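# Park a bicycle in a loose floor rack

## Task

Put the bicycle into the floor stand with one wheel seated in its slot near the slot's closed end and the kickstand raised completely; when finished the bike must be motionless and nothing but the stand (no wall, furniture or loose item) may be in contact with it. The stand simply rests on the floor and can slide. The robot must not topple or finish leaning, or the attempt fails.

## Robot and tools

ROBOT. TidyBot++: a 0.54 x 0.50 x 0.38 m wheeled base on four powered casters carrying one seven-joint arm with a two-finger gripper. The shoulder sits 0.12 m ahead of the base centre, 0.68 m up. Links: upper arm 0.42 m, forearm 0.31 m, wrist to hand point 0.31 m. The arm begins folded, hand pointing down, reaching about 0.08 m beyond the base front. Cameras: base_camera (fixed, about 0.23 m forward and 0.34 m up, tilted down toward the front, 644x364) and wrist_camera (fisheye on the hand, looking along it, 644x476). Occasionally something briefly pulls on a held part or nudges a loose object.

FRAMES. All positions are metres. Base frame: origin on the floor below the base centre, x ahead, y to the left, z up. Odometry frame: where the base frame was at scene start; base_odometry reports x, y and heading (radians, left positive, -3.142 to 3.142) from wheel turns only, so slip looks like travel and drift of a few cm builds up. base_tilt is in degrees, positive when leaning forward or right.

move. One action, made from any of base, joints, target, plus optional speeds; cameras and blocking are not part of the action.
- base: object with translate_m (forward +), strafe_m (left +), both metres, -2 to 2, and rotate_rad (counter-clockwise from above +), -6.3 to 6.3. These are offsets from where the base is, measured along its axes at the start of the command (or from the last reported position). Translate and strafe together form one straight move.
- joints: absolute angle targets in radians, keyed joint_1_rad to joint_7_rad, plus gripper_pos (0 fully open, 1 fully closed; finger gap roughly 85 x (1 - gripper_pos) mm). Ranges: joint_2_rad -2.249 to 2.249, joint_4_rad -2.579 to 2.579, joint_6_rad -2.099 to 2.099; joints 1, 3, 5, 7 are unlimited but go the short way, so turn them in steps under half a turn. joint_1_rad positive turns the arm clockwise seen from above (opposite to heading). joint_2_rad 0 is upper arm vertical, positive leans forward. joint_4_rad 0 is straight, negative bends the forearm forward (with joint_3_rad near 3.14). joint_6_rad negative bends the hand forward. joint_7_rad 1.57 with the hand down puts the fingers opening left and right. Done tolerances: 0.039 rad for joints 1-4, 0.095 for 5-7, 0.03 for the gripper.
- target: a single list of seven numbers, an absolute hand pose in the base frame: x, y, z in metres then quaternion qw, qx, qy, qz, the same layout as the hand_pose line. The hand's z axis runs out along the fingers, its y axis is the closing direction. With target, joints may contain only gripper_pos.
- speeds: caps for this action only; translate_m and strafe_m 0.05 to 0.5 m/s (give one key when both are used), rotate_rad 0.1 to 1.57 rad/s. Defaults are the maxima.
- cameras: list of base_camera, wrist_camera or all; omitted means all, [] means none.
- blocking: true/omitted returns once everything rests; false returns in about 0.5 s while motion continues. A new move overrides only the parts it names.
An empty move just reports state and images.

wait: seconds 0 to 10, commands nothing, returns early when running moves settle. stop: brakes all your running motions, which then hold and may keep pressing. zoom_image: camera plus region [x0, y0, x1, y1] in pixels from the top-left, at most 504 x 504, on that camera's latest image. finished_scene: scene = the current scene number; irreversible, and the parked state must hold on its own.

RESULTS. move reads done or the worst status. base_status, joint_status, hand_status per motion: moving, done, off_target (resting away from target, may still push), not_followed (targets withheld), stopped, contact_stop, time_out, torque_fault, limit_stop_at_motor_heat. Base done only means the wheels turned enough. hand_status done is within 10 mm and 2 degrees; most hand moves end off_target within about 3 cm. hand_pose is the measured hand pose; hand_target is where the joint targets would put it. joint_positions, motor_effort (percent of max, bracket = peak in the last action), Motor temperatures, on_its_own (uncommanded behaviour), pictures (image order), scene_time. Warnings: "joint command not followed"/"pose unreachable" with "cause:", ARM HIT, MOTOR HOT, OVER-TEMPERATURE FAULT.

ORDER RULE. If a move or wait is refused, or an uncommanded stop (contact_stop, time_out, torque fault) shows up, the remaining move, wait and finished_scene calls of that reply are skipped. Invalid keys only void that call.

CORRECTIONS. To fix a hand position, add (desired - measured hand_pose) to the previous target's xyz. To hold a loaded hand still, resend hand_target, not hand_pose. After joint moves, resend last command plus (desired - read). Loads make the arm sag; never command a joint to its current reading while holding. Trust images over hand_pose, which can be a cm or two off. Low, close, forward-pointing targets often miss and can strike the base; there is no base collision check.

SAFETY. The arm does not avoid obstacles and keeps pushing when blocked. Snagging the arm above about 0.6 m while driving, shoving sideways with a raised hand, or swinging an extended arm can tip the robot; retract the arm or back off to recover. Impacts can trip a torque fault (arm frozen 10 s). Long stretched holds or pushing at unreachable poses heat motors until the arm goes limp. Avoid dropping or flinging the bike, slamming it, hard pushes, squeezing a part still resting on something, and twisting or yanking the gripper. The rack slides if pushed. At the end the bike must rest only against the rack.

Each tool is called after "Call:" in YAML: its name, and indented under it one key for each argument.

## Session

Call:
move:

Scene clock: 0.00 s.
Motor temperatures (°C): [25 27 23 27 34 37 31]
base_odometry: x=+0.000 y=+0.000 heading=+0.000
base_tilt: forward=+0.3 right=+0.0
base_status: not commanded
joint_positions: joint_1_rad=+0.011 joint_2_rad=-0.348 joint_3_rad=+3.156 joint_4_rad=-2.505 joint_5_rad=-0.048 joint_6_rad=-0.845 joint_7_rad=+1.581 gripper_pos=+0.000
joint_status: not commanded
motor_effort: joint_1_rad=+1 joint_2_rad=-1 joint_3_rad=+0 joint_4_rad=+15 joint_5_rad=+1 joint_6_rad=+1 joint_7_rad=+1
hand_pose: x=+0.2817 y=+0.0089 z=+0.5957 quat_wxyz=(-0.020, +0.997, -0.022, +0.071) (m; base frame)
hand_target: x=+0.2814 y=+0.0089 z=+0.5956 quat_wxyz=(-0.020, +0.997, -0.022, +0.070) (m; base frame)
hand_status: not commanded
pictures: base_camera, wrist_camera
camera_calibration:
wrist_camera: T_world_to_cam=[[-0.0699425, -0.992681, -0.0984471, 0.0972121], [-0.989311, 0.0816843, -0.120792, 0.399576], [0.127949, 0.0889464, -0.987784, 0.686185], [0, 0, 0, 1]] pos_world=[0.314307, 0.00282787, 0.735638]

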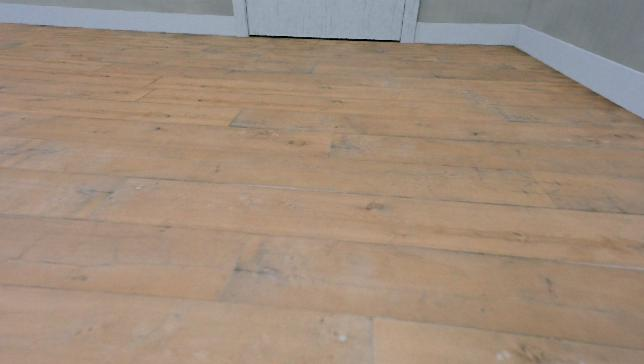

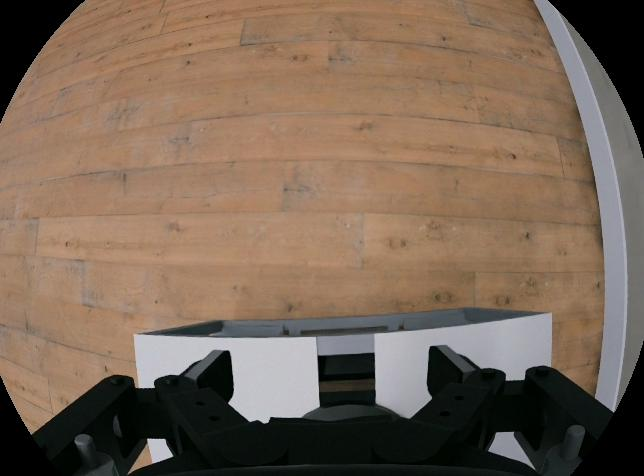

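Call:
move:
  joints: {"joint_6_rad": 0.0}
  base: {"rotate_rad": 1.2}
  cameras: ["wrist_camera"]

Call:
move:
  base: {"rotate_rad": 1.5}
  cameras: ["wrist_camera"]

Call:
move:
  base: {"rotate_rad": 1.5}
  cameras: ["wrist_camera"]

Scene clock: 2.20 s.
Motor temperatures (°C): [25 27 23 27 34 37 31]
move: done
base_odometry: x=+0.000 y=+0.000 heading=+1.199
base_tilt: forward=+0.2 right=+0.0
base_status: done
joint_positions: joint_1_rad=+0.011 joint_2_rad=-0.348 joint_3_rad=+3.156 joint_4_rad=-2.500 joint_5_rad=-0.048 joint_6_rad=-0.067 joint_7_rad=+1.581 gripper_pos=+0.000
joint_status: all done
motor_effort: joint_1_rad=+1(2) joint_2_rad=-4(5) joint_3_rad=+0(1) joint_4_rad=+18(19) joint_5_rad=+1(2) joint_6_rad=+7(7) joint_7_rad=+1(1)
hand_pose: x=+0.4867 y=-0.0068 z=+0.7173 quat_wxyz=(-0.007, +0.895, -0.028, +0.446) (m; base frame)
hand_target: x=+0.4967 y=-0.0081 z=+0.7314 quat_wxyz=(-0.005, +0.881, -0.028, +0.473) (m; base frame)
hand_status: not commanded
pictures: wrist_camera
camera_calibration:
wrist_camera: T_world_to_cam=[[-0.02607, -0.994984, -0.0965763, 0.0852191], [-0.613465, 0.0922023, -0.784321, 0.911502], [0.789292, 0.0387989, -0.612791, 0.190216], [0, 0, 0, 1]] pos_world=[0.411261, -0.00663112, 0.839703]

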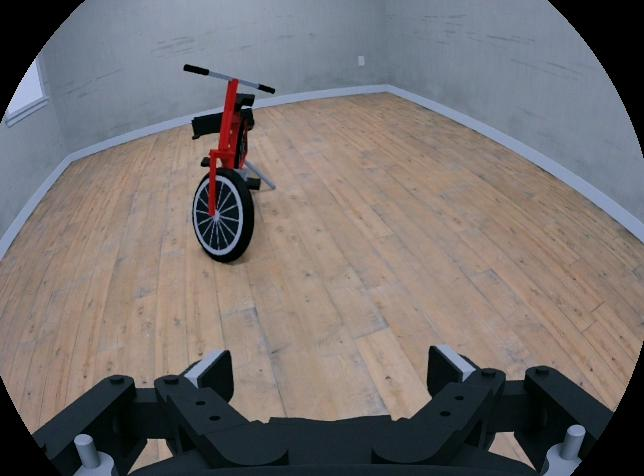

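Scene clock: 4.43 s.
Motor temperatures (°C): [25 27 23 27 34 38 31]
move: done
base_odometry: x=+0.000 y=+0.000 heading=+2.698
base_tilt: forward=+0.2 right=+0.0
base_status: done
joint_positions: joint_1_rad=+0.011 joint_2_rad=-0.348 joint_3_rad=+3.156 joint_4_rad=-2.500 joint_5_rad=-0.048 joint_6_rad=-0.066 joint_7_rad=+1.581 gripper_pos=+0.000
joint_status: not commanded
motor_effort: joint_1_rad=+1(2) joint_2_rad=-5(6) joint_3_rad=+0(2) joint_4_rad=+19(19) joint_5_rad=+1(2) joint_6_rad=+7(7) joint_7_rad=+1(1)
hand_pose: x=+0.4868 y=-0.0068 z=+0.7174 quat_wxyz=(-0.007, +0.895, -0.028, +0.446) (m; base frame)
hand_target: x=+0.4967 y=-0.0081 z=+0.7314 quat_wxyz=(-0.005, +0.881, -0.028, +0.473) (m; base frame)
hand_status: not commanded
pictures: wrist_camera
camera_calibration:
wrist_camera: T_world_to_cam=[[-0.0260447, -0.994986, -0.0965645, 0.0852024], [-0.613081, 0.0921964, -0.784622, 0.911683], [0.78959, 0.0387666, -0.612409, 0.189798], [0, 0, 0, 1]] pos_world=[0.411292, -0.00663649, 0.839788]

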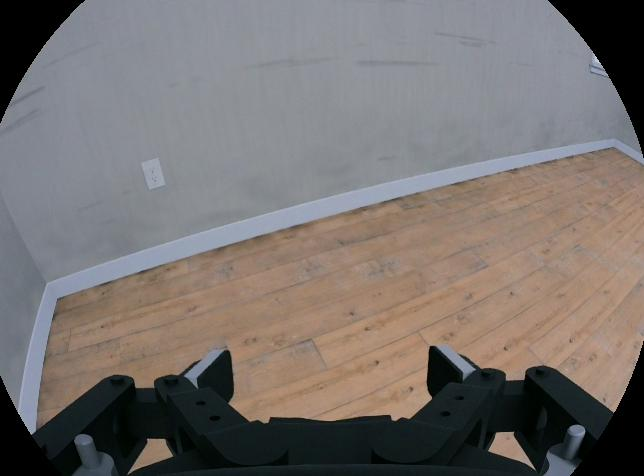

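Scene clock: 6.67 s.
Motor temperatures (°C): [25 27 23 27 34 38 31]
move: done
base_odometry: x=+0.000 y=+0.000 heading=-2.085
base_tilt: forward=+0.2 right=+0.0
base_status: done
joint_positions: joint_1_rad=+0.011 joint_2_rad=-0.348 joint_3_rad=+3.156 joint_4_rad=-2.500 joint_5_rad=-0.048 joint_6_rad=-0.066 joint_7_rad=+1.581 gripper_pos=+0.000
joint_status: not commanded
motor_effort: joint_1_rad=+1(2) joint_2_rad=-5(6) joint_3_rad=+0(1) joint_4_rad=+18(19) joint_5_rad=+1(2) joint_6_rad=+7(7) joint_7_rad=+1(1)
hand_pose: x=+0.4869 y=-0.0068 z=+0.7175 quat_wxyz=(-0.007, +0.895, -0.028, +0.446) (m; base frame)
hand_target: x=+0.4967 y=-0.0081 z=+0.7314 quat_wxyz=(-0.005, +0.881, -0.028, +0.473) (m; base frame)
hand_status: not commanded
pictures: wrist_camera
camera_calibration:
wrist_camera: T_world_to_cam=[[-0.0260321, -0.994987, -0.0965586, 0.0851941], [-0.61289, 0.0921934, -0.784772, 0.911773], [0.78974, 0.0387505, -0.612217, 0.189589], [0, 0, 0, 1]] pos_world=[0.411308, -0.00663918, 0.83983]

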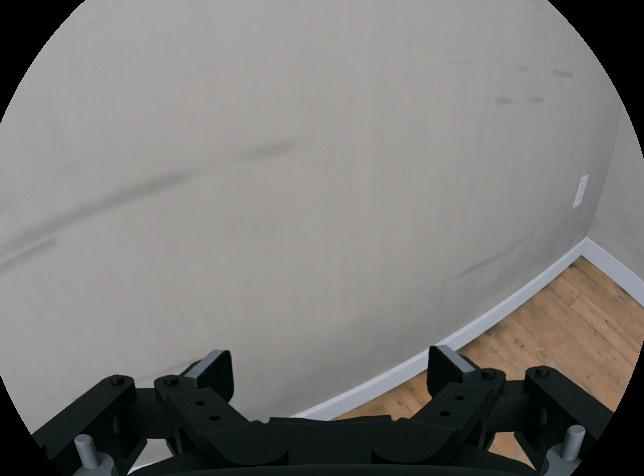

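Call:
move:
  base: {"rotate_rad": 1.85}

Scene clock: 9.23 s.
Motor temperatures (°C): [25 27 23 27 34 38 31]
move: done
base_odometry: x=+0.000 y=+0.000 heading=-0.236
base_tilt: forward=+0.2 right=+0.0
base_status: done
joint_positions: joint_1_rad=+0.011 joint_2_rad=-0.348 joint_3_rad=+3.156 joint_4_rad=-2.500 joint_5_rad=-0.048 joint_6_rad=-0.066 joint_7_rad=+1.581 gripper_pos=+0.000
joint_status: not commanded
motor_effort: joint_1_rad=+1(2) joint_2_rad=-5(6) joint_3_rad=+0(1) joint_4_rad=+19(19) joint_5_rad=+1(2) joint_6_rad=+7(7) joint_7_rad=+1(1)
hand_pose: x=+0.4869 y=-0.0068 z=+0.7176 quat_wxyz=(-0.006, +0.895, -0.028, +0.446) (m; base frame)
hand_target: x=+0.4967 y=-0.0081 z=+0.7314 quat_wxyz=(-0.005, +0.881, -0.028, +0.473) (m; base frame)
hand_status: not commanded
pictures: base_camera, wrist_camera
camera_calibration:
wrist_camera: T_world_to_cam=[[-0.0260163, -0.994988, -0.0965512, 0.0851836], [-0.61265, 0.0921897, -0.784959, 0.911886], [0.789926, 0.0387303, -0.611978, 0.189328], [0, 0, 0, 1]] pos_world=[0.411328, -0.00664253, 0.839882]

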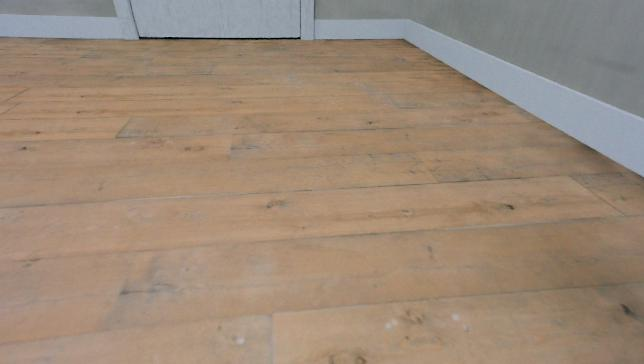

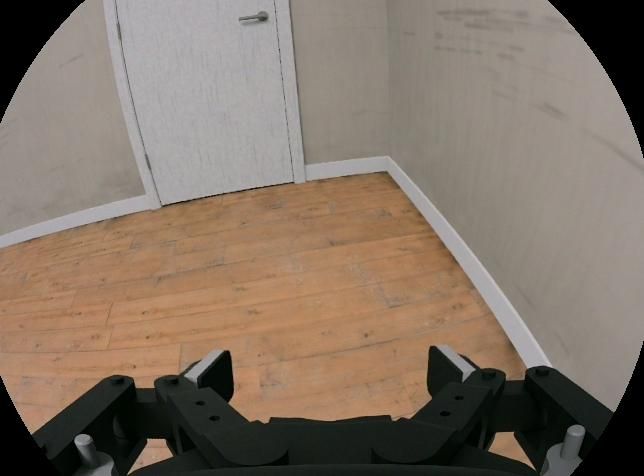

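Call:
move:
  base: {"rotate_rad": 1.75}

Call:
zoom_image:
  camera: "wrist_camera"
  region: [220, 40, 420, 290]

Scene clock: 11.73 s.
Motor temperatures (°C): [25 27 23 27 34 38 31]
move: done
base_odometry: x=+0.000 y=+0.000 heading=+1.513
base_tilt: forward=+0.2 right=+0.0
base_status: done
joint_positions: joint_1_rad=+0.011 joint_2_rad=-0.348 joint_3_rad=+3.156 joint_4_rad=-2.500 joint_5_rad=-0.048 joint_6_rad=-0.066 joint_7_rad=+1.581 gripper_pos=+0.000
joint_status: not commanded
motor_effort: joint_1_rad=+1(2) joint_2_rad=-5(6) joint_3_rad=+0(1) joint_4_rad=+19(19) joint_5_rad=+1(2) joint_6_rad=+7(7) joint_7_rad=+1(1)
hand_pose: x=+0.4869 y=-0.0068 z=+0.7176 quat_wxyz=(-0.006, +0.895, -0.028, +0.446) (m; base frame)
hand_target: x=+0.4967 y=-0.0081 z=+0.7314 quat_wxyz=(-0.005, +0.881, -0.028, +0.473) (m; base frame)
hand_status: not commanded
pictures: base_camera, wrist_camera
camera_calibration:
wrist_camera: T_world_to_cam=[[-0.0260069, -0.994989, -0.0965467, 0.0851773], [-0.612506, 0.0921875, -0.785072, 0.911953], [0.790038, 0.0387182, -0.611834, 0.189172], [0, 0, 0, 1]] pos_world=[0.411339, -0.00664455, 0.839914]

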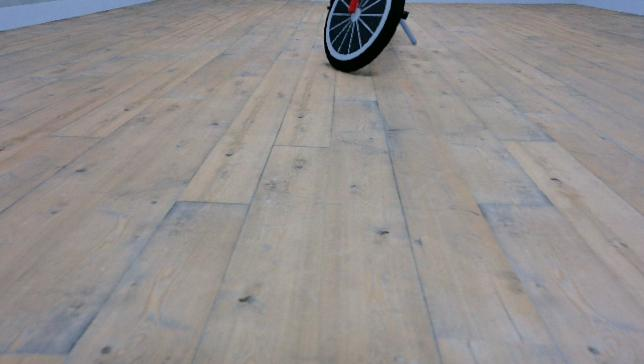

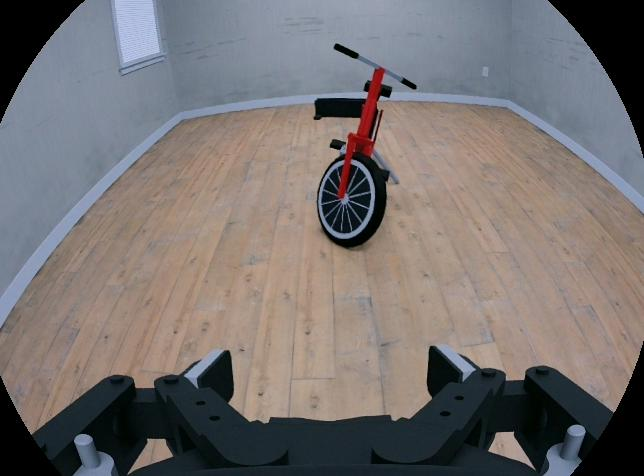

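Scaled by 2.016.

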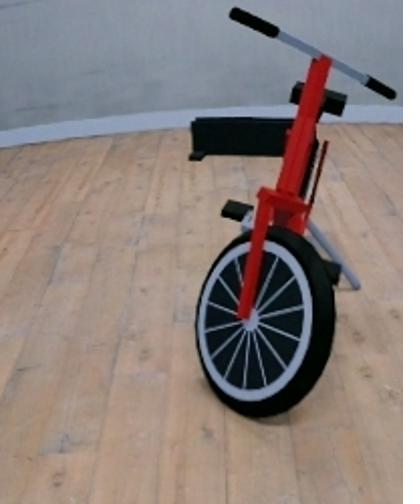

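Call:
move:
  base: {"translate_m": 1.6, "strafe_m": 0.7, "rotate_rad": -0.3}

Scene clock: 16.87 s.
Motor temperatures (°C): [25 27 23 27 34 38 31]
move: done
base_odometry: x=-0.607 y=+1.638 heading=+1.213
base_tilt: forward=+0.2 right=+0.0
base_status: done
joint_positions: joint_1_rad=+0.011 joint_2_rad=-0.349 joint_3_rad=+3.156 joint_4_rad=-2.500 joint_5_rad=-0.048 joint_6_rad=-0.065 joint_7_rad=+1.581 gripper_pos=+0.000
joint_status: not commanded
motor_effort: joint_1_rad=+1(2) joint_2_rad=-5(6) joint_3_rad=+0(2) joint_4_rad=+19(20) joint_5_rad=+1(2) joint_6_rad=+6(7) joint_7_rad=+1(1)
hand_pose: x=+0.4870 y=-0.0069 z=+0.7178 quat_wxyz=(-0.006, +0.894, -0.028, +0.446) (m; base frame)
hand_target: x=+0.4967 y=-0.0081 z=+0.7314 quat_wxyz=(-0.005, +0.881, -0.028, +0.473) (m; base frame)
hand_status: not commanded
pictures: base_camera, wrist_camera
camera_calibration:
wrist_camera: T_world_to_cam=[[-0.0260527, -0.994988, -0.0965422, 0.0851746], [-0.612026, 0.0922354, -0.785441, 0.912142], [0.790408, 0.0386235, -0.611361, 0.188727], [0, 0, 0, 1]] pos_world=[0.411302, -0.00667337, 0.840037]

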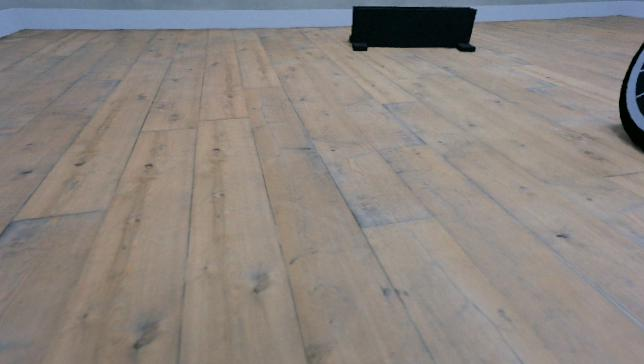

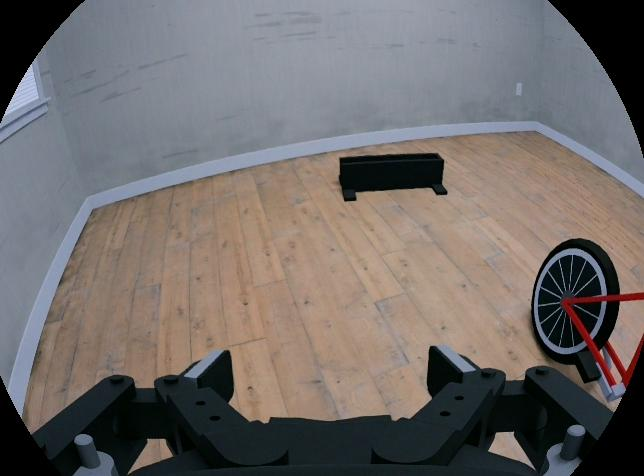

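Call:
zoom_image:
  camera: "wrist_camera"
  region: [320, 130, 470, 220]

Call:
zoom_image:
  camera: "base_camera"
  region: [330, 0, 500, 60]

Scaled by 3.360.

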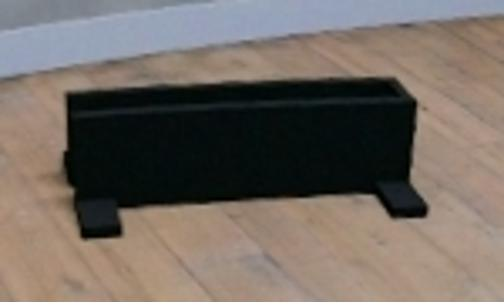

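Scaled by 2.965.

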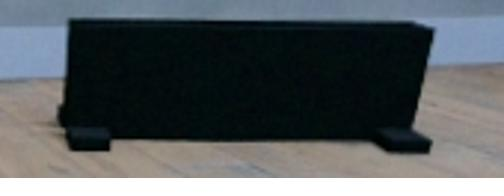

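Call:
move:
  base: {"translate_m": 1.089, "strafe_m": 0.407, "rotate_rad": 1.929}
  cameras: []

Call:
move:
  base: {"translate_m": -1.76}
  cameras: []

Call:
move:
  base: {"rotate_rad": -0.3}
  joints: {"joint_6_rad": -0.45}

Scene clock: 24.23 s.
Motor temperatures (°C): [25 27 23 27 34 38 31]
move: done
base_odometry: x=-0.606 y=+2.801 heading=-3.140
base_tilt: forward=+0.3 right=+0.0
base_status: done
joint_positions: joint_1_rad=+0.011 joint_2_rad=-0.349 joint_3_rad=+3.156 joint_4_rad=-2.500 joint_5_rad=-0.048 joint_6_rad=-0.065 joint_7_rad=+1.581 gripper_pos=+0.000
joint_status: not commanded
motor_effort: joint_1_rad=+1(2) joint_2_rad=-4(6) joint_3_rad=+1(1) joint_4_rad=+19(20) joint_5_rad=+1(2) joint_6_rad=+7(8) joint_7_rad=+1(1)
hand_pose: x=+0.4870 y=-0.0069 z=+0.7179 quat_wxyz=(-0.006, +0.894, -0.028, +0.446) (m; base frame)
hand_target: x=+0.4967 y=-0.0081 z=+0.7314 quat_wxyz=(-0.005, +0.881, -0.028, +0.473) (m; base frame)
hand_status: not commanded
pictures: none
No camera images: "cameras" was empty.

Scene clock: 29.03 s.
Motor temperatures (°C): [25 27 23 27 34 38 31]
move: done
base_odometry: x=+1.154 y=+2.803 heading=-3.140
base_tilt: forward=+0.2 right=+0.0
base_status: done
joint_positions: joint_1_rad=+0.011 joint_2_rad=-0.349 joint_3_rad=+3.156 joint_4_rad=-2.500 joint_5_rad=-0.048 joint_6_rad=-0.064 joint_7_rad=+1.581 gripper_pos=+0.000
joint_status: not commanded
motor_effort: joint_1_rad=+1(1) joint_2_rad=-5(8) joint_3_rad=+0(1) joint_4_rad=+19(20) joint_5_rad=+1(2) joint_6_rad=+7(8) joint_7_rad=+1(1)
hand_pose: x=+0.4872 y=-0.0069 z=+0.7182 quat_wxyz=(-0.006, +0.894, -0.028, +0.447) (m; base frame)
hand_target: x=+0.4967 y=-0.0081 z=+0.7314 quat_wxyz=(-0.005, +0.881, -0.028, +0.473) (m; base frame)
hand_status: not commanded
pictures: none
No camera images: "cameras" was empty.

Scene clock: 30.20 s.
Motor temperatures (°C): [25 27 23 27 34 38 31]
move: done
base_odometry: x=+1.154 y=+2.803 heading=+2.844
base_tilt: forward=+0.2 right=+0.0
base_status: done
joint_positions: joint_1_rad=+0.011 joint_2_rad=-0.349 joint_3_rad=+3.156 joint_4_rad=-2.504 joint_5_rad=-0.048 joint_6_rad=-0.409 joint_7_rad=+1.581 gripper_pos=+0.000
joint_status: all done
motor_effort: joint_1_rad=+1(1) joint_2_rad=-3(5) joint_3_rad=+0(2) joint_4_rad=+18(20) joint_5_rad=+1(2) joint_6_rad=+5(7) joint_7_rad=+1(1)
hand_pose: x=+0.4077 y=+0.0004 z=+0.6432 quat_wxyz=(-0.013, +0.958, -0.026, +0.285) (m; base frame)
hand_target: x=+0.3963 y=+0.0012 z=+0.6358 quat_wxyz=(-0.013, +0.964, -0.026, +0.264) (m; base frame)
hand_status: not commanded
pictures: base_camera, wrist_camera
camera_calibration:
wrist_camera: T_world_to_cam=[[-0.0453437, -0.993789, -0.101623, 0.0942445], [-0.843801, 0.0925553, -0.528615, 0.733676], [0.534738, 0.0617801, -0.842757, 0.45857], [0, 0, 0, 1]] pos_world=[0.378134, -0.00257694, 0.783873]

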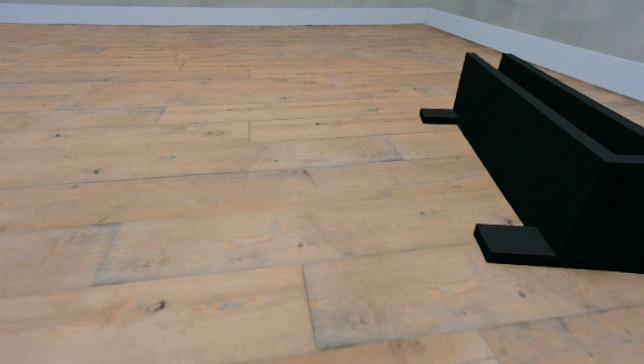

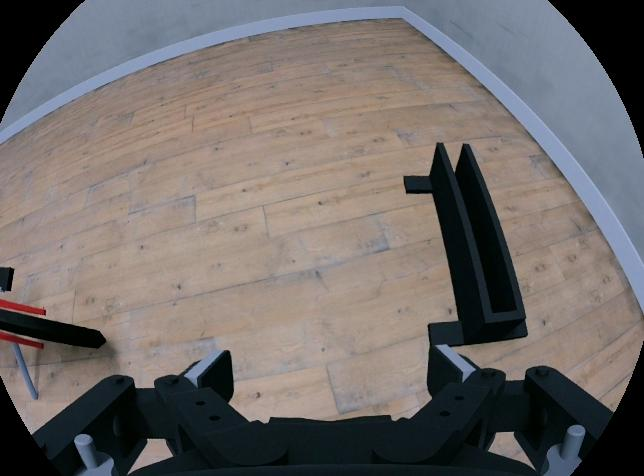

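Call:
move:
  base: {"strafe_m": -0.312, "rotate_rad": -0.038}
  target: [0.56, 0.0, 0.30, 0, 0.7071, -0.7071, 0]

Scene clock: 33.57 s.
Motor temperatures (°C): [25 27 23 27 34 38 31]
move: off_target
base_odometry: x=+1.246 y=+3.102 heading=+2.805
base_tilt: forward=+0.2 right=+0.0
base_status: done
joint_positions: joint_1_rad=-0.160 joint_2_rad=+0.982 joint_3_rad=+3.379 joint_4_rad=-1.887 joint_5_rad=-0.633 joint_6_rad=-0.409 joint_7_rad=+0.659 gripper_pos=+0.000
joint_status: not commanded
motor_effort: joint_1_rad=+1(2) joint_2_rad=-35(37) joint_3_rad=+2(2) joint_4_rad=+5(18) joint_5_rad=+0(2) joint_6_rad=-1(5) joint_7_rad=+1(1)
hand_pose: x=+0.5407 y=+0.0128 z=+0.3064 quat_wxyz=(+0.003, +0.736, -0.677, -0.032) (m; base frame)
hand_target: x=+0.5600 y=+0.0000 z=+0.3000 quat_wxyz=(+0.000, +0.707, -0.707, +0.000) (m; base frame)
hand_status: off_target (0.024 m and 6.0 deg from the pose sent, 0.375 m and 91.8 deg at the start)
pictures: base_camera, wrist_camera
camera_calibration:
wrist_camera: T_world_to_cam=[[-0.998981, -0.0450677, -0.00236699, 0.551489], [-0.0451287, 0.997221, 0.0592743, 0.0431962], [-0.000310945, 0.0593207, -0.998239, 0.439787], [0, 0, 0, 1]] pos_world=[0.553014, -0.0443103, 0.437758]

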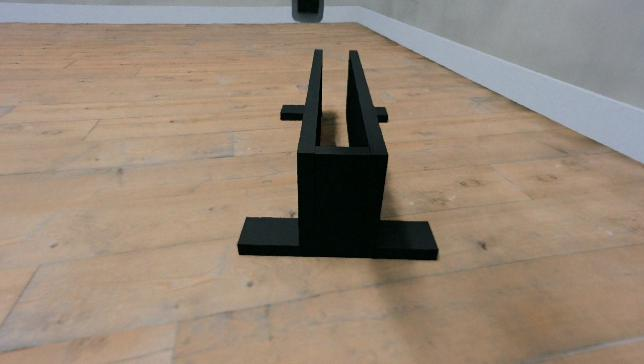

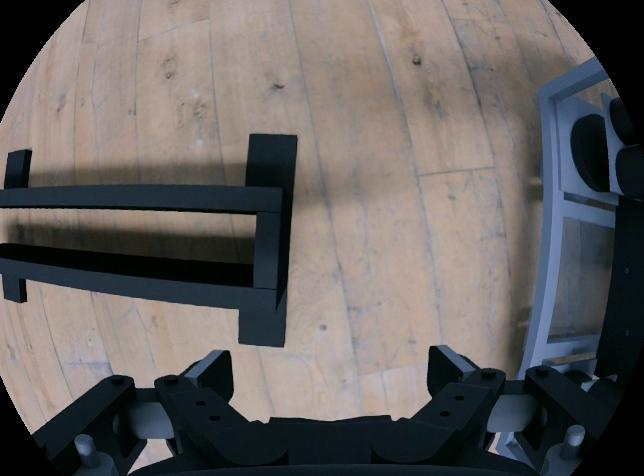

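Call:
move:
  base: {"translate_m": 0.045, "strafe_m": -0.036}
  target: [0.56, 0.0, 0.20, 0, 0.7071, -0.7071, 0]

Scene clock: 35.43 s.
Motor temperatures (°C): [25 27 23 27 34 38 31]
move: off_target
base_odometry: x=+1.215 y=+3.151 heading=+2.805
base_tilt: forward=+0.2 right=+0.1
base_status: done
joint_positions: joint_1_rad=-0.108 joint_2_rad=+1.219 joint_3_rad=+3.311 joint_4_rad=-1.789 joint_5_rad=-0.733 joint_6_rad=-0.260 joint_7_rad=+0.688 gripper_pos=+0.000
joint_status: not commanded
motor_effort: joint_1_rad=+1(3) joint_2_rad=-37(39) joint_3_rad=+2(3) joint_4_rad=+3(6) joint_5_rad=+1(2) joint_6_rad=-1(2) joint_7_rad=+1(1)
hand_pose: x=+0.5406 y=+0.0006 z=+0.2064 quat_wxyz=(+0.016, +0.711, -0.703, -0.024) (m; base frame)
hand_target: x=+0.5600 y=+0.0000 z=+0.2000 quat_wxyz=(+0.000, +0.707, -0.707, +0.000) (m; base frame)
hand_status: off_target (0.020 m and 3.4 deg from the pose sent, 0.109 m and 6.0 deg at the start)
pictures: base_camera, wrist_camera
camera_calibration:
wrist_camera: T_world_to_cam=[[-0.999653, 0.0255436, 0.00640495, 0.549102], [0.0257149, 0.99927, 0.0282529, 0.0293391], [-0.0056786, 0.0284078, -0.99958, 0.343866], [0, 0, 0, 1]] pos_world=[0.55011, -0.0531123, 0.339376]

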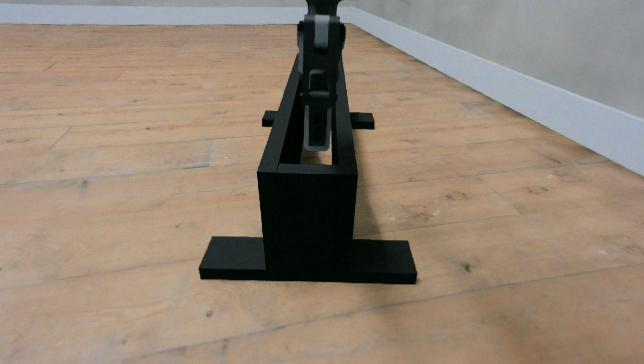

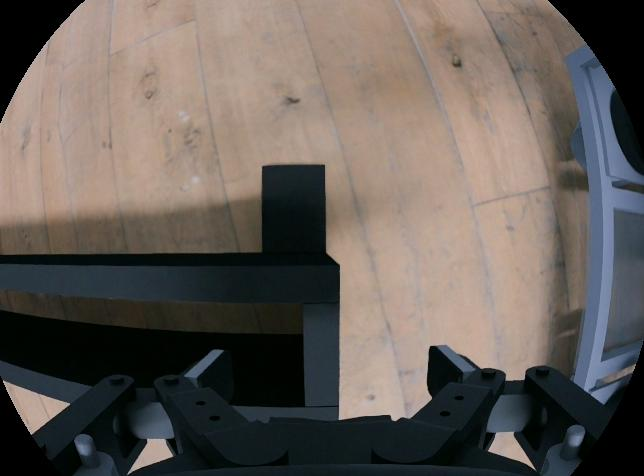

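Call:
move:
  base: {"strafe_m": 0.013, "translate_m": 0.003}
  target: [0.56, 0.0, 0.12, 0, 0.7071, -0.7071, 0]

Scene clock: 84.07 s.
Motor temperatures (°C): [25 28 23 27 34 38 31]
move: off_target
base_odometry: x=+1.208 y=+3.140 heading=+2.805
base_tilt: forward=+0.2 right=+0.0
base_status: done
joint_positions: joint_1_rad=-0.070 joint_2_rad=+1.409 joint_3_rad=+3.251 joint_4_rad=-1.658 joint_5_rad=-0.750 joint_6_rad=-0.177 joint_7_rad=+0.715 gripper_pos=+0.000
joint_status: not commanded
motor_effort: joint_1_rad=+1(2) joint_2_rad=-38(41) joint_3_rad=+1(2) joint_4_rad=+2(4) joint_5_rad=+1(2) joint_6_rad=-1(1) joint_7_rad=+1(1)
hand_pose: x=+0.5417 y=+0.0008 z=+0.1257 quat_wxyz=(+0.016, +0.713, -0.700, -0.023) (m; base frame)
hand_target: x=+0.5600 y=+0.0000 z=+0.1200 quat_wxyz=(+0.000, +0.707, -0.707, +0.000) (m; base frame)
hand_status: off_target (0.019 m and 3.4 deg from the pose sent, 0.089 m and 3.4 deg at the start)
pictures: base_camera, wrist_camera
camera_calibration:
wrist_camera: T_world_to_cam=[[-0.999812, 0.0188301, 0.00469303, 0.551065], [0.0189492, 0.999462, 0.0267663, 0.0352186], [-0.00418649, 0.0268502, -0.999631, 0.262449], [0, 0, 0, 1]] pos_world=[0.551393, -0.0526232, 0.258824]

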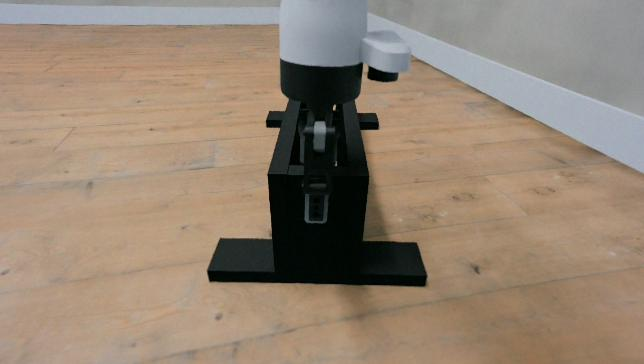

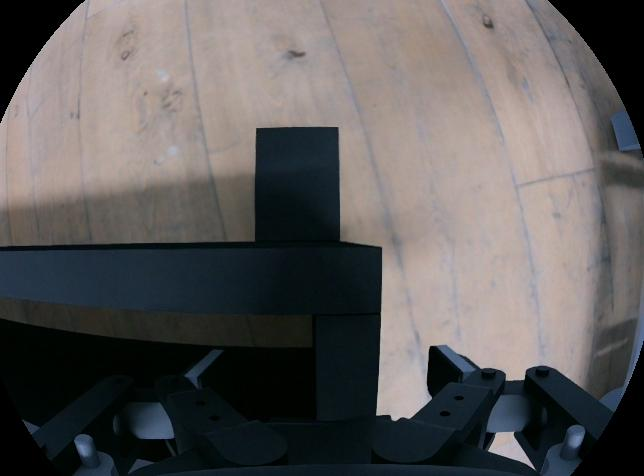

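Call:
move:
  joints: {"gripper_pos": 1.0}

Scene clock: 85.23 s.
Motor temperatures (°C): [25 28 23 27 34 38 31]
move: off_target
base_odometry: x=+1.208 y=+3.140 heading=+2.804
base_tilt: forward=+0.3 right=+0.0
base_status: not commanded
joint_positions: joint_1_rad=-0.069 joint_2_rad=+1.408 joint_3_rad=+3.248 joint_4_rad=-1.652 joint_5_rad=-0.754 joint_6_rad=-0.161 joint_7_rad=+0.716 gripper_pos=+0.808
joint_status: gripper_pos off_target (ended at +0.808, target +1.000)
motor_effort: joint_1_rad=+1(1) joint_2_rad=-37(39) joint_3_rad=+1(2) joint_4_rad=+2(7) joint_5_rad=+1(2) joint_6_rad=-1(3) joint_7_rad=+0(1)
hand_pose: x=+0.5500 y=-0.0005 z=+0.1260 quat_wxyz=(+0.011, +0.713, -0.701, -0.014) (m; base frame)
hand_target: x=+0.5600 y=+0.0000 z=+0.1200 quat_wxyz=(+0.000, +0.707, -0.707, +0.000) (m; base frame)
hand_status: not commanded
pictures: base_camera, wrist_camera
camera_calibration:
wrist_camera: T_world_to_cam=[[-0.99968, 0.0202283, -0.0151726, 0.56175], [0.019921, 0.999599, 0.0201393, 0.0366804], [0.0155739, 0.0198306, -0.999682, 0.251948], [0, 0, 0, 1]] pos_world=[0.556916, -0.0530252, 0.259652]

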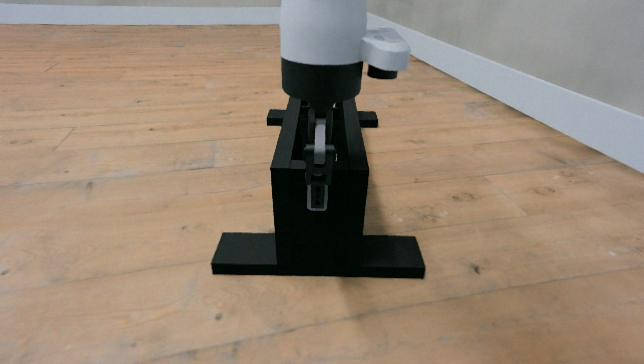

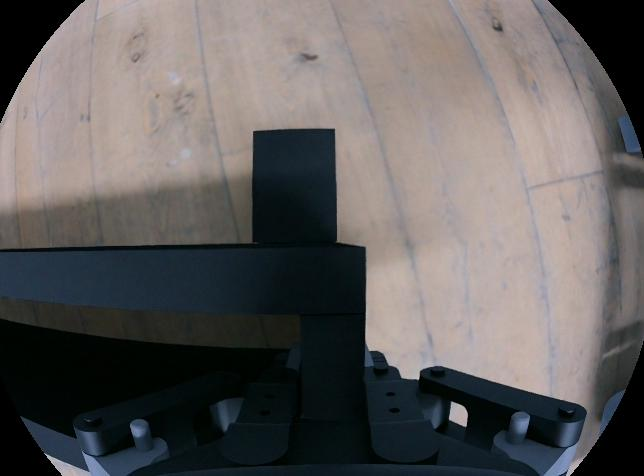

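Call:
move:
  base: {"translate_m": -0.067, "strafe_m": 0.496}
  speeds: {"strafe_m": 0.2}

Call:
move:
  base: {"rotate_rad": -1.405}
  speeds: {"rotate_rad": 0.4}

Scene clock: 89.00 s.
Motor temperatures (°C): [25 28 23 27 34 38 31]
move: done
base_odometry: x=+1.107 y=+2.649 heading=+2.804
base_tilt: forward=+0.2 right=+0.0
base_status: done
joint_positions: joint_1_rad=-0.046 joint_2_rad=+1.408 joint_3_rad=+3.245 joint_4_rad=-1.650 joint_5_rad=-0.767 joint_6_rad=-0.156 joint_7_rad=+0.717 gripper_pos=+0.808
joint_status: not commanded
motor_effort: joint_1_rad=+0(4) joint_2_rad=-38(39) joint_3_rad=+0(3) joint_4_rad=+2(2) joint_5_rad=+2(4) joint_6_rad=-1(3) joint_7_rad=+2(3)
hand_pose: x=+0.5526 y=-0.0096 z=+0.1259 quat_wxyz=(+0.009, +0.701, -0.713, -0.012) (m; base frame)
hand_target: x=+0.5600 y=+0.0000 z=+0.1200 quat_wxyz=(+0.000, +0.707, -0.707, +0.000) (m; base frame)
hand_status: not commanded
pictures: base_camera, wrist_camera
camera_calibration:
wrist_camera: T_world_to_cam=[[-0.998256, 0.0547412, -0.0221206, 0.564994], [0.0542822, 0.998308, 0.0208424, 0.0266402], [0.0232241, 0.0196052, -0.999538, 0.24777], [0, 0, 0, 1]] pos_world=[0.556808, -0.0623812, 0.259599]

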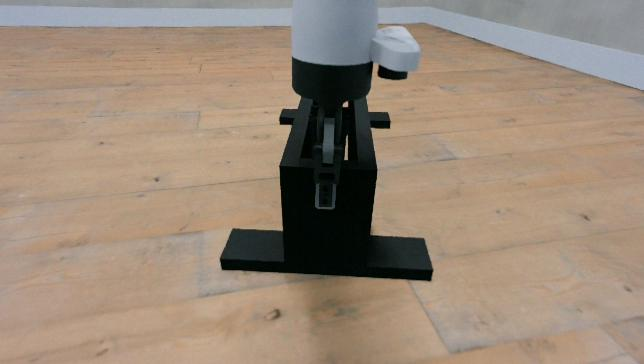

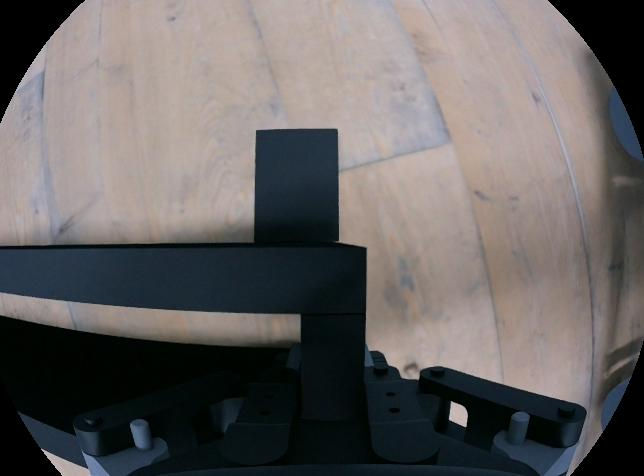

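Scene clock: 93.10 s.
Motor temperatures (°C): [25 28 23 27 34 38 31]
move: done
base_odometry: x=+1.107 y=+2.649 heading=+1.400
base_tilt: forward=+0.2 right=+0.0
base_status: done
joint_positions: joint_1_rad=-0.057 joint_2_rad=+1.408 joint_3_rad=+3.219 joint_4_rad=-1.650 joint_5_rad=-0.767 joint_6_rad=-0.154 joint_7_rad=+0.744 gripper_pos=+0.808
joint_status: not commanded
motor_effort: joint_1_rad=+1(8) joint_2_rad=-36(39) joint_3_rad=-1(5) joint_4_rad=+2(2) joint_5_rad=-1(3) joint_6_rad=-2(3) joint_7_rad=+0(3)
hand_pose: x=+0.5522 y=+0.0110 z=+0.1257 quat_wxyz=(+0.000, +0.716, -0.698, -0.021) (m; base frame)
hand_target: x=+0.5600 y=+0.0000 z=+0.1200 quat_wxyz=(+0.000, +0.707, -0.707, +0.000) (m; base frame)
hand_status: not commanded
pictures: base_camera, wrist_camera
camera_calibration:
wrist_camera: T_world_to_cam=[[-0.999681, 0.0134958, -0.0213592, 0.564557], [0.0124902, 0.998839, 0.0465353, 0.0259895], [0.0219624, 0.0462537, -0.998688, 0.247415], [0, 0, 0, 1]] pos_world=[0.558618, -0.0450223, 0.25794]

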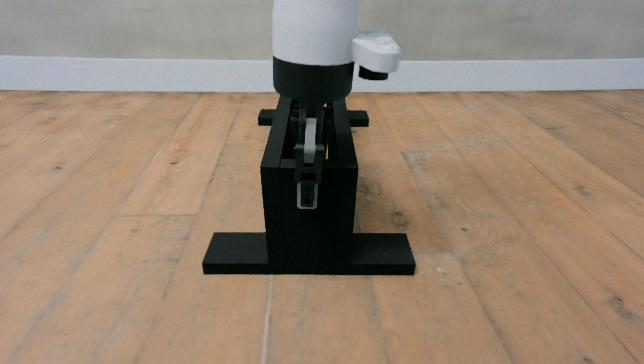

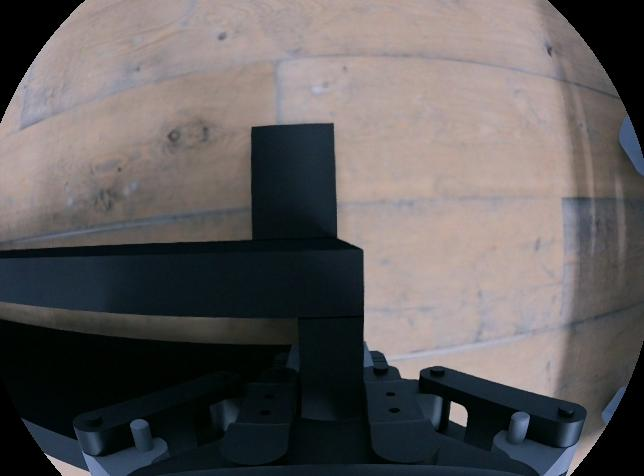

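Call:
move:
  base: {"translate_m": -1.305, "strafe_m": -0.225}
  speeds: {"translate_m": 0.3}
  cameras: []

Call:
move:
  base: {"translate_m": -1.305, "strafe_m": -0.225}
  speeds: {"translate_m": 0.3}
  cameras: []

Call:
move:
  base: {"translate_m": -0.1, "strafe_m": 0.7}
  speeds: {"strafe_m": 0.3}

Scene clock: 98.63 s.
Motor temperatures (°C): [25 29 23 27 34 38 31]
move: done
base_odometry: x=+1.107 y=+1.325 heading=+1.399
base_tilt: forward=+0.2 right=+0.0
base_status: done
joint_positions: joint_1_rad=-0.057 joint_2_rad=+1.409 joint_3_rad=+3.219 joint_4_rad=-1.640 joint_5_rad=-0.767 joint_6_rad=-0.152 joint_7_rad=+0.744 gripper_pos=+0.809
joint_status: not commanded
motor_effort: joint_1_rad=+1(3) joint_2_rad=-35(40) joint_3_rad=-2(3) joint_4_rad=+2(4) joint_5_rad=+0(1) joint_6_rad=-2(4) joint_7_rad=+0(1)
hand_pose: x=+0.5590 y=+0.0109 z=+0.1256 quat_wxyz=(-0.004, +0.716, -0.698, -0.016) (m; base frame)
hand_target: x=+0.5600 y=+0.0000 z=+0.1200 quat_wxyz=(+0.000, +0.707, -0.707, +0.000) (m; base frame)
hand_status: not commanded
pictures: none
No camera images: "cameras" was empty.

Scene clock: 103.93 s.
Motor temperatures (°C): [25 29 23 27 34 38 31]
move: done
base_odometry: x=+1.106 y=+0.000 heading=+1.399
base_tilt: forward=+0.3 right=+0.0
base_status: done
joint_positions: joint_1_rad=-0.057 joint_2_rad=+1.409 joint_3_rad=+3.219 joint_4_rad=-1.638 joint_5_rad=-0.767 joint_6_rad=-0.152 joint_7_rad=+0.744 gripper_pos=+0.809
joint_status: not commanded
motor_effort: joint_1_rad=+1(3) joint_2_rad=-36(40) joint_3_rad=-2(2) joint_4_rad=+3(4) joint_5_rad=-1(1) joint_6_rad=-2(2) joint_7_rad=+0(1)
hand_pose: x=+0.5597 y=+0.0110 z=+0.1256 quat_wxyz=(-0.004, +0.716, -0.698, -0.016) (m; base frame)
hand_target: x=+0.5600 y=+0.0000 z=+0.1200 quat_wxyz=(+0.000, +0.707, -0.707, +0.000) (m; base frame)
hand_status: not commanded
pictures: none
No camera images: "cameras" was empty.

Scene clock: 107.23 s.
Motor temperatures (°C): [25 29 23 27 34 38 31]
move: done
base_odometry: x=+0.399 y=+0.022 heading=+1.399
base_tilt: forward=+0.2 right=+0.0
base_status: done
joint_positions: joint_1_rad=-0.042 joint_2_rad=+1.409 joint_3_rad=+3.232 joint_4_rad=-1.639 joint_5_rad=-0.773 joint_6_rad=-0.151 joint_7_rad=+0.744 gripper_pos=+0.809
joint_status: not commanded
motor_effort: joint_1_rad=-1(6) joint_2_rad=-36(37) joint_3_rad=-1(6) joint_4_rad=+4(4) joint_5_rad=+2(3) joint_6_rad=+0(3) joint_7_rad=+2(3)
hand_pose: x=+0.5602 y=-0.0035 z=+0.1257 quat_wxyz=(+0.000, +0.708, -0.706, -0.011) (m; base frame)
hand_target: x=+0.5600 y=+0.0000 z=+0.1200 quat_wxyz=(+0.000, +0.707, -0.707, +0.000) (m; base frame)
hand_status: not commanded
pictures: base_camera, wrist_camera
camera_calibration:
wrist_camera: T_world_to_cam=[[-0.998784, 0.0339703, -0.0357301, 0.574175], [0.0327961, 0.998919, 0.0329489, 0.0306217], [0.0368107, 0.031737, -0.998818, 0.239591], [0, 0, 0, 1]] pos_world=[0.563653, -0.0576974, 0.258815]

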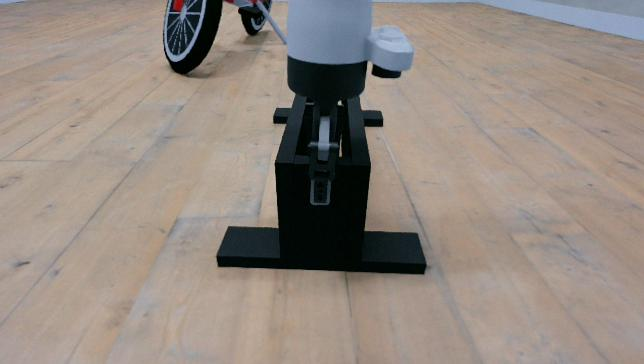

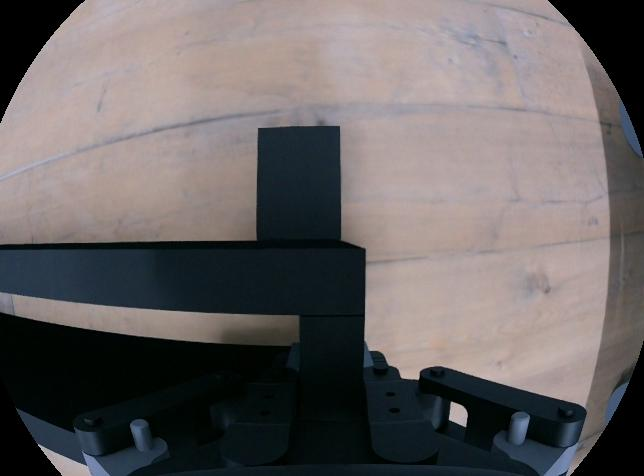

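Call:
zoom_image:
  camera: "base_camera"
  region: [140, 0, 340, 100]

Scaled by 2.520.

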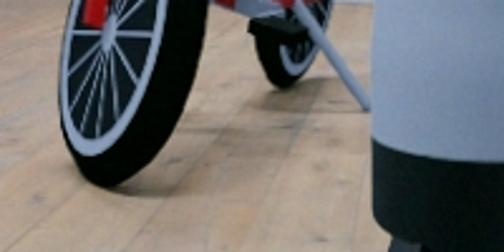

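Call:
move:
  base: {"translate_m": -0.03, "strafe_m": 0.52, "rotate_rad": -0.024}
  speeds: {"strafe_m": 0.25}

Call:
zoom_image:
  camera: "base_camera"
  region: [220, 0, 480, 130]

Scene clock: 111.50 s.
Motor temperatures (°C): [25 29 23 27 34 38 31]
move: done
base_odometry: x=-0.119 y=+0.081 heading=+1.373
base_tilt: forward=+0.3 right=+0.0
base_status: done
joint_positions: joint_1_rad=-0.041 joint_2_rad=+1.409 joint_3_rad=+3.241 joint_4_rad=-1.639 joint_5_rad=-0.777 joint_6_rad=-0.150 joint_7_rad=+0.744 gripper_pos=+0.809
joint_status: not commanded
motor_effort: joint_1_rad=-1(7) joint_2_rad=-37(37) joint_3_rad=-1(6) joint_4_rad=+4(5) joint_5_rad=+2(3) joint_6_rad=+1(3) joint_7_rad=+2(3)
hand_pose: x=+0.5607 y=-0.0100 z=+0.1258 quat_wxyz=(+0.002, +0.706, -0.709, -0.007) (m; base frame)
hand_target: x=+0.5600 y=+0.0000 z=+0.1200 quat_wxyz=(+0.000, +0.707, -0.707, +0.000) (m; base frame)
hand_status: not commanded
pictures: base_camera, wrist_camera
camera_calibration:
wrist_camera: T_world_to_cam=[[-0.998436, 0.0413437, -0.0376387, 0.575004], [0.0404776, 0.998904, 0.0234885, 0.0339772], [0.0385686, 0.0219282, -0.999015, 0.238824], [0, 0, 0, 1]] pos_world=[0.563518, -0.0629497, 0.259433]

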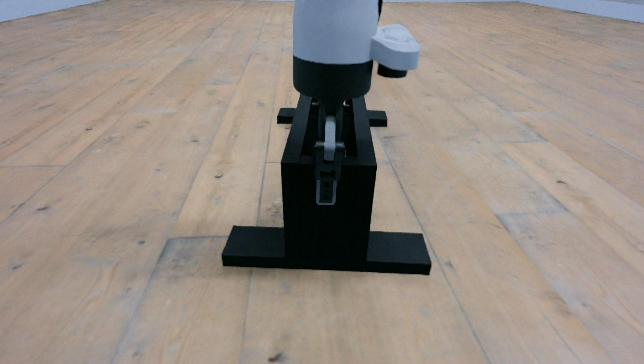

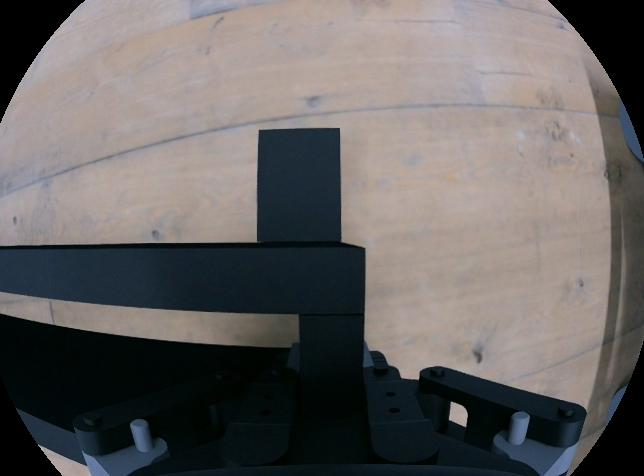

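Scaled by 1.938.

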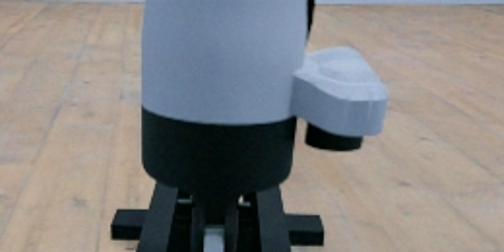

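Call:
move:
  joints: {"gripper_pos": 0.0}
  cameras: []

Call:
move:
  target: [0.56, 0.0, 0.30, 0, 0.7071, -0.7071, 0]
  cameras: []

Call:
move:
  joints: {"joint_1_rad": 0.0, "joint_2_rad": -0.35, "joint_3_rad": 3.14, "joint_4_rad": -2.50, "joint_5_rad": 0.0, "joint_6_rad": 0.0, "joint_7_rad": 1.57}

Scene clock: 124.20 s.
Motor temperatures (°C): [25 29 23 27 34 38 31]
move: done
base_odometry: x=-0.119 y=+0.081 heading=+1.373
base_tilt: forward=+0.2 right=+0.0
base_status: not commanded
joint_positions: joint_1_rad=-0.042 joint_2_rad=+1.409 joint_3_rad=+3.241 joint_4_rad=-1.639 joint_5_rad=-0.777 joint_6_rad=-0.150 joint_7_rad=+0.744 gripper_pos=+0.000
joint_status: all done
motor_effort: joint_1_rad=+1(1) joint_2_rad=-38(39) joint_3_rad=+1(1) joint_4_rad=+2(4) joint_5_rad=+0(2) joint_6_rad=+0(1) joint_7_rad=+1(2)
hand_pose: x=+0.5607 y=-0.0092 z=+0.1258 quat_wxyz=(+0.002, +0.706, -0.708, -0.007) (m; base frame)
hand_target: x=+0.5600 y=+0.0000 z=+0.1200 quat_wxyz=(+0.000, +0.707, -0.707, +0.000) (m; base frame)
hand_status: not commanded
pictures: none
No camera images: "cameras" was empty.

Scene clock: 125.80 s.
Motor temperatures (°C): [25 29 23 27 34 38 31]
move: off_target
base_odometry: x=-0.119 y=+0.081 heading=+1.373
base_tilt: forward=+0.3 right=+0.0
base_status: not commanded
joint_positions: joint_1_rad=-0.161 joint_2_rad=+1.009 joint_3_rad=+3.380 joint_4_rad=-1.857 joint_5_rad=-0.733 joint_6_rad=-0.293 joint_7_rad=+0.659 gripper_pos=+0.000
joint_status: not commanded
motor_effort: joint_1_rad=+1(1) joint_2_rad=-36(41) joint_3_rad=+2(3) joint_4_rad=+6(6) joint_5_rad=+1(2) joint_6_rad=+0(1) joint_7_rad=+1(1)
hand_pose: x=+0.5842 y=-0.0004 z=+0.2974 quat_wxyz=(-0.022, +0.704, -0.709, +0.025) (m; base frame)
hand_target: x=+0.5600 y=+0.0000 z=+0.3000 quat_wxyz=(+0.000, +0.707, -0.707, +0.000) (m; base frame)
hand_status: off_target (0.024 m and 3.8 deg from the pose sent, 0.174 m and 0.8 deg at the start)
pictures: none
No camera images: "cameras" was empty.

Scene clock: 128.67 s.
Motor temperatures (°C): [25 29 23 27 34 38 31]
move: done
base_odometry: x=-0.119 y=+0.081 heading=+1.373
base_tilt: forward=+0.2 right=-0.1
base_status: not commanded
joint_positions: joint_1_rad=-0.018 joint_2_rad=-0.335 joint_3_rad=+3.169 joint_4_rad=-2.483 joint_5_rad=-0.051 joint_6_rad=-0.071 joint_7_rad=+1.529 gripper_pos=+0.000
joint_status: all done
motor_effort: joint_1_rad=+1(2) joint_2_rad=-5(38) joint_3_rad=+0(3) joint_4_rad=+19(19) joint_5_rad=+1(2) joint_6_rad=+7(7) joint_7_rad=+1(2)
hand_pose: x=+0.4925 y=-0.0007 z=+0.7199 quat_wxyz=(-0.024, +0.894, -0.046, +0.444) (m; base frame)
hand_target: x=+0.4983 y=+0.0019 z=+0.7346 quat_wxyz=(+0.000, +0.880, +0.000, +0.476) (m; base frame)
hand_status: not commanded
pictures: base_camera, wrist_camera
camera_calibration:
wrist_camera: T_world_to_cam=[[-0.0418976, -0.988667, -0.144164, 0.133719], [-0.612194, 0.139435, -0.778316, 0.911635], [0.789597, 0.0556465, -0.611098, 0.185608], [0, 0, 0, 1]] pos_world=[0.417145, -0.00523876, 0.842243]

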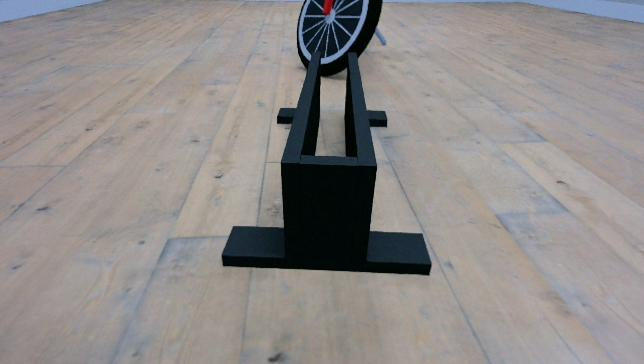

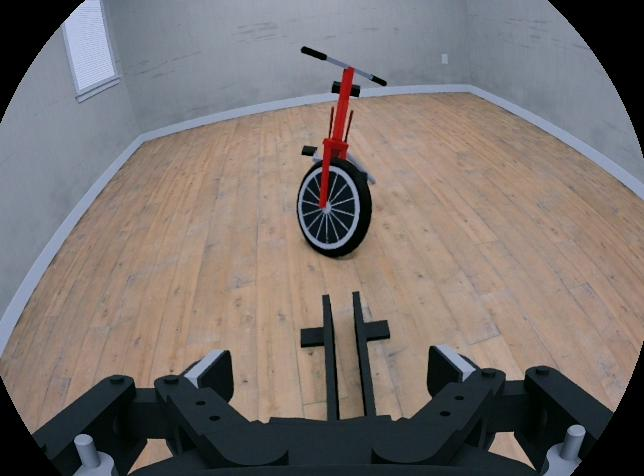

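Call:
move:
  base: {"translate_m": 0.40, "strafe_m": -1.06, "rotate_rad": 1.0}
  cameras: []

Scene clock: 133.67 s.
Motor temperatures (°C): [25 29 23 27 34 38 31]
move: done
base_odometry: x=+0.999 y=+0.266 heading=+2.374
base_tilt: forward=+0.2 right=+0.0
base_status: done
joint_positions: joint_1_rad=-0.015 joint_2_rad=-0.337 joint_3_rad=+3.164 joint_4_rad=-2.485 joint_5_rad=-0.049 joint_6_rad=-0.068 joint_7_rad=+1.531 gripper_pos=+0.000
joint_status: not commanded
motor_effort: joint_1_rad=+1(2) joint_2_rad=-5(6) joint_3_rad=+0(1) joint_4_rad=+19(20) joint_5_rad=+1(2) joint_6_rad=+7(7) joint_7_rad=+1(1)
hand_pose: x=+0.4923 y=-0.0002 z=+0.7202 quat_wxyz=(-0.023, +0.894, -0.043, +0.446) (m; base frame)
hand_target: x=+0.4983 y=+0.0019 z=+0.7346 quat_wxyz=(+0.000, +0.880, +0.000, +0.476) (m; base frame)
hand_status: not commanded
pictures: none
No camera images: "cameras" was empty.


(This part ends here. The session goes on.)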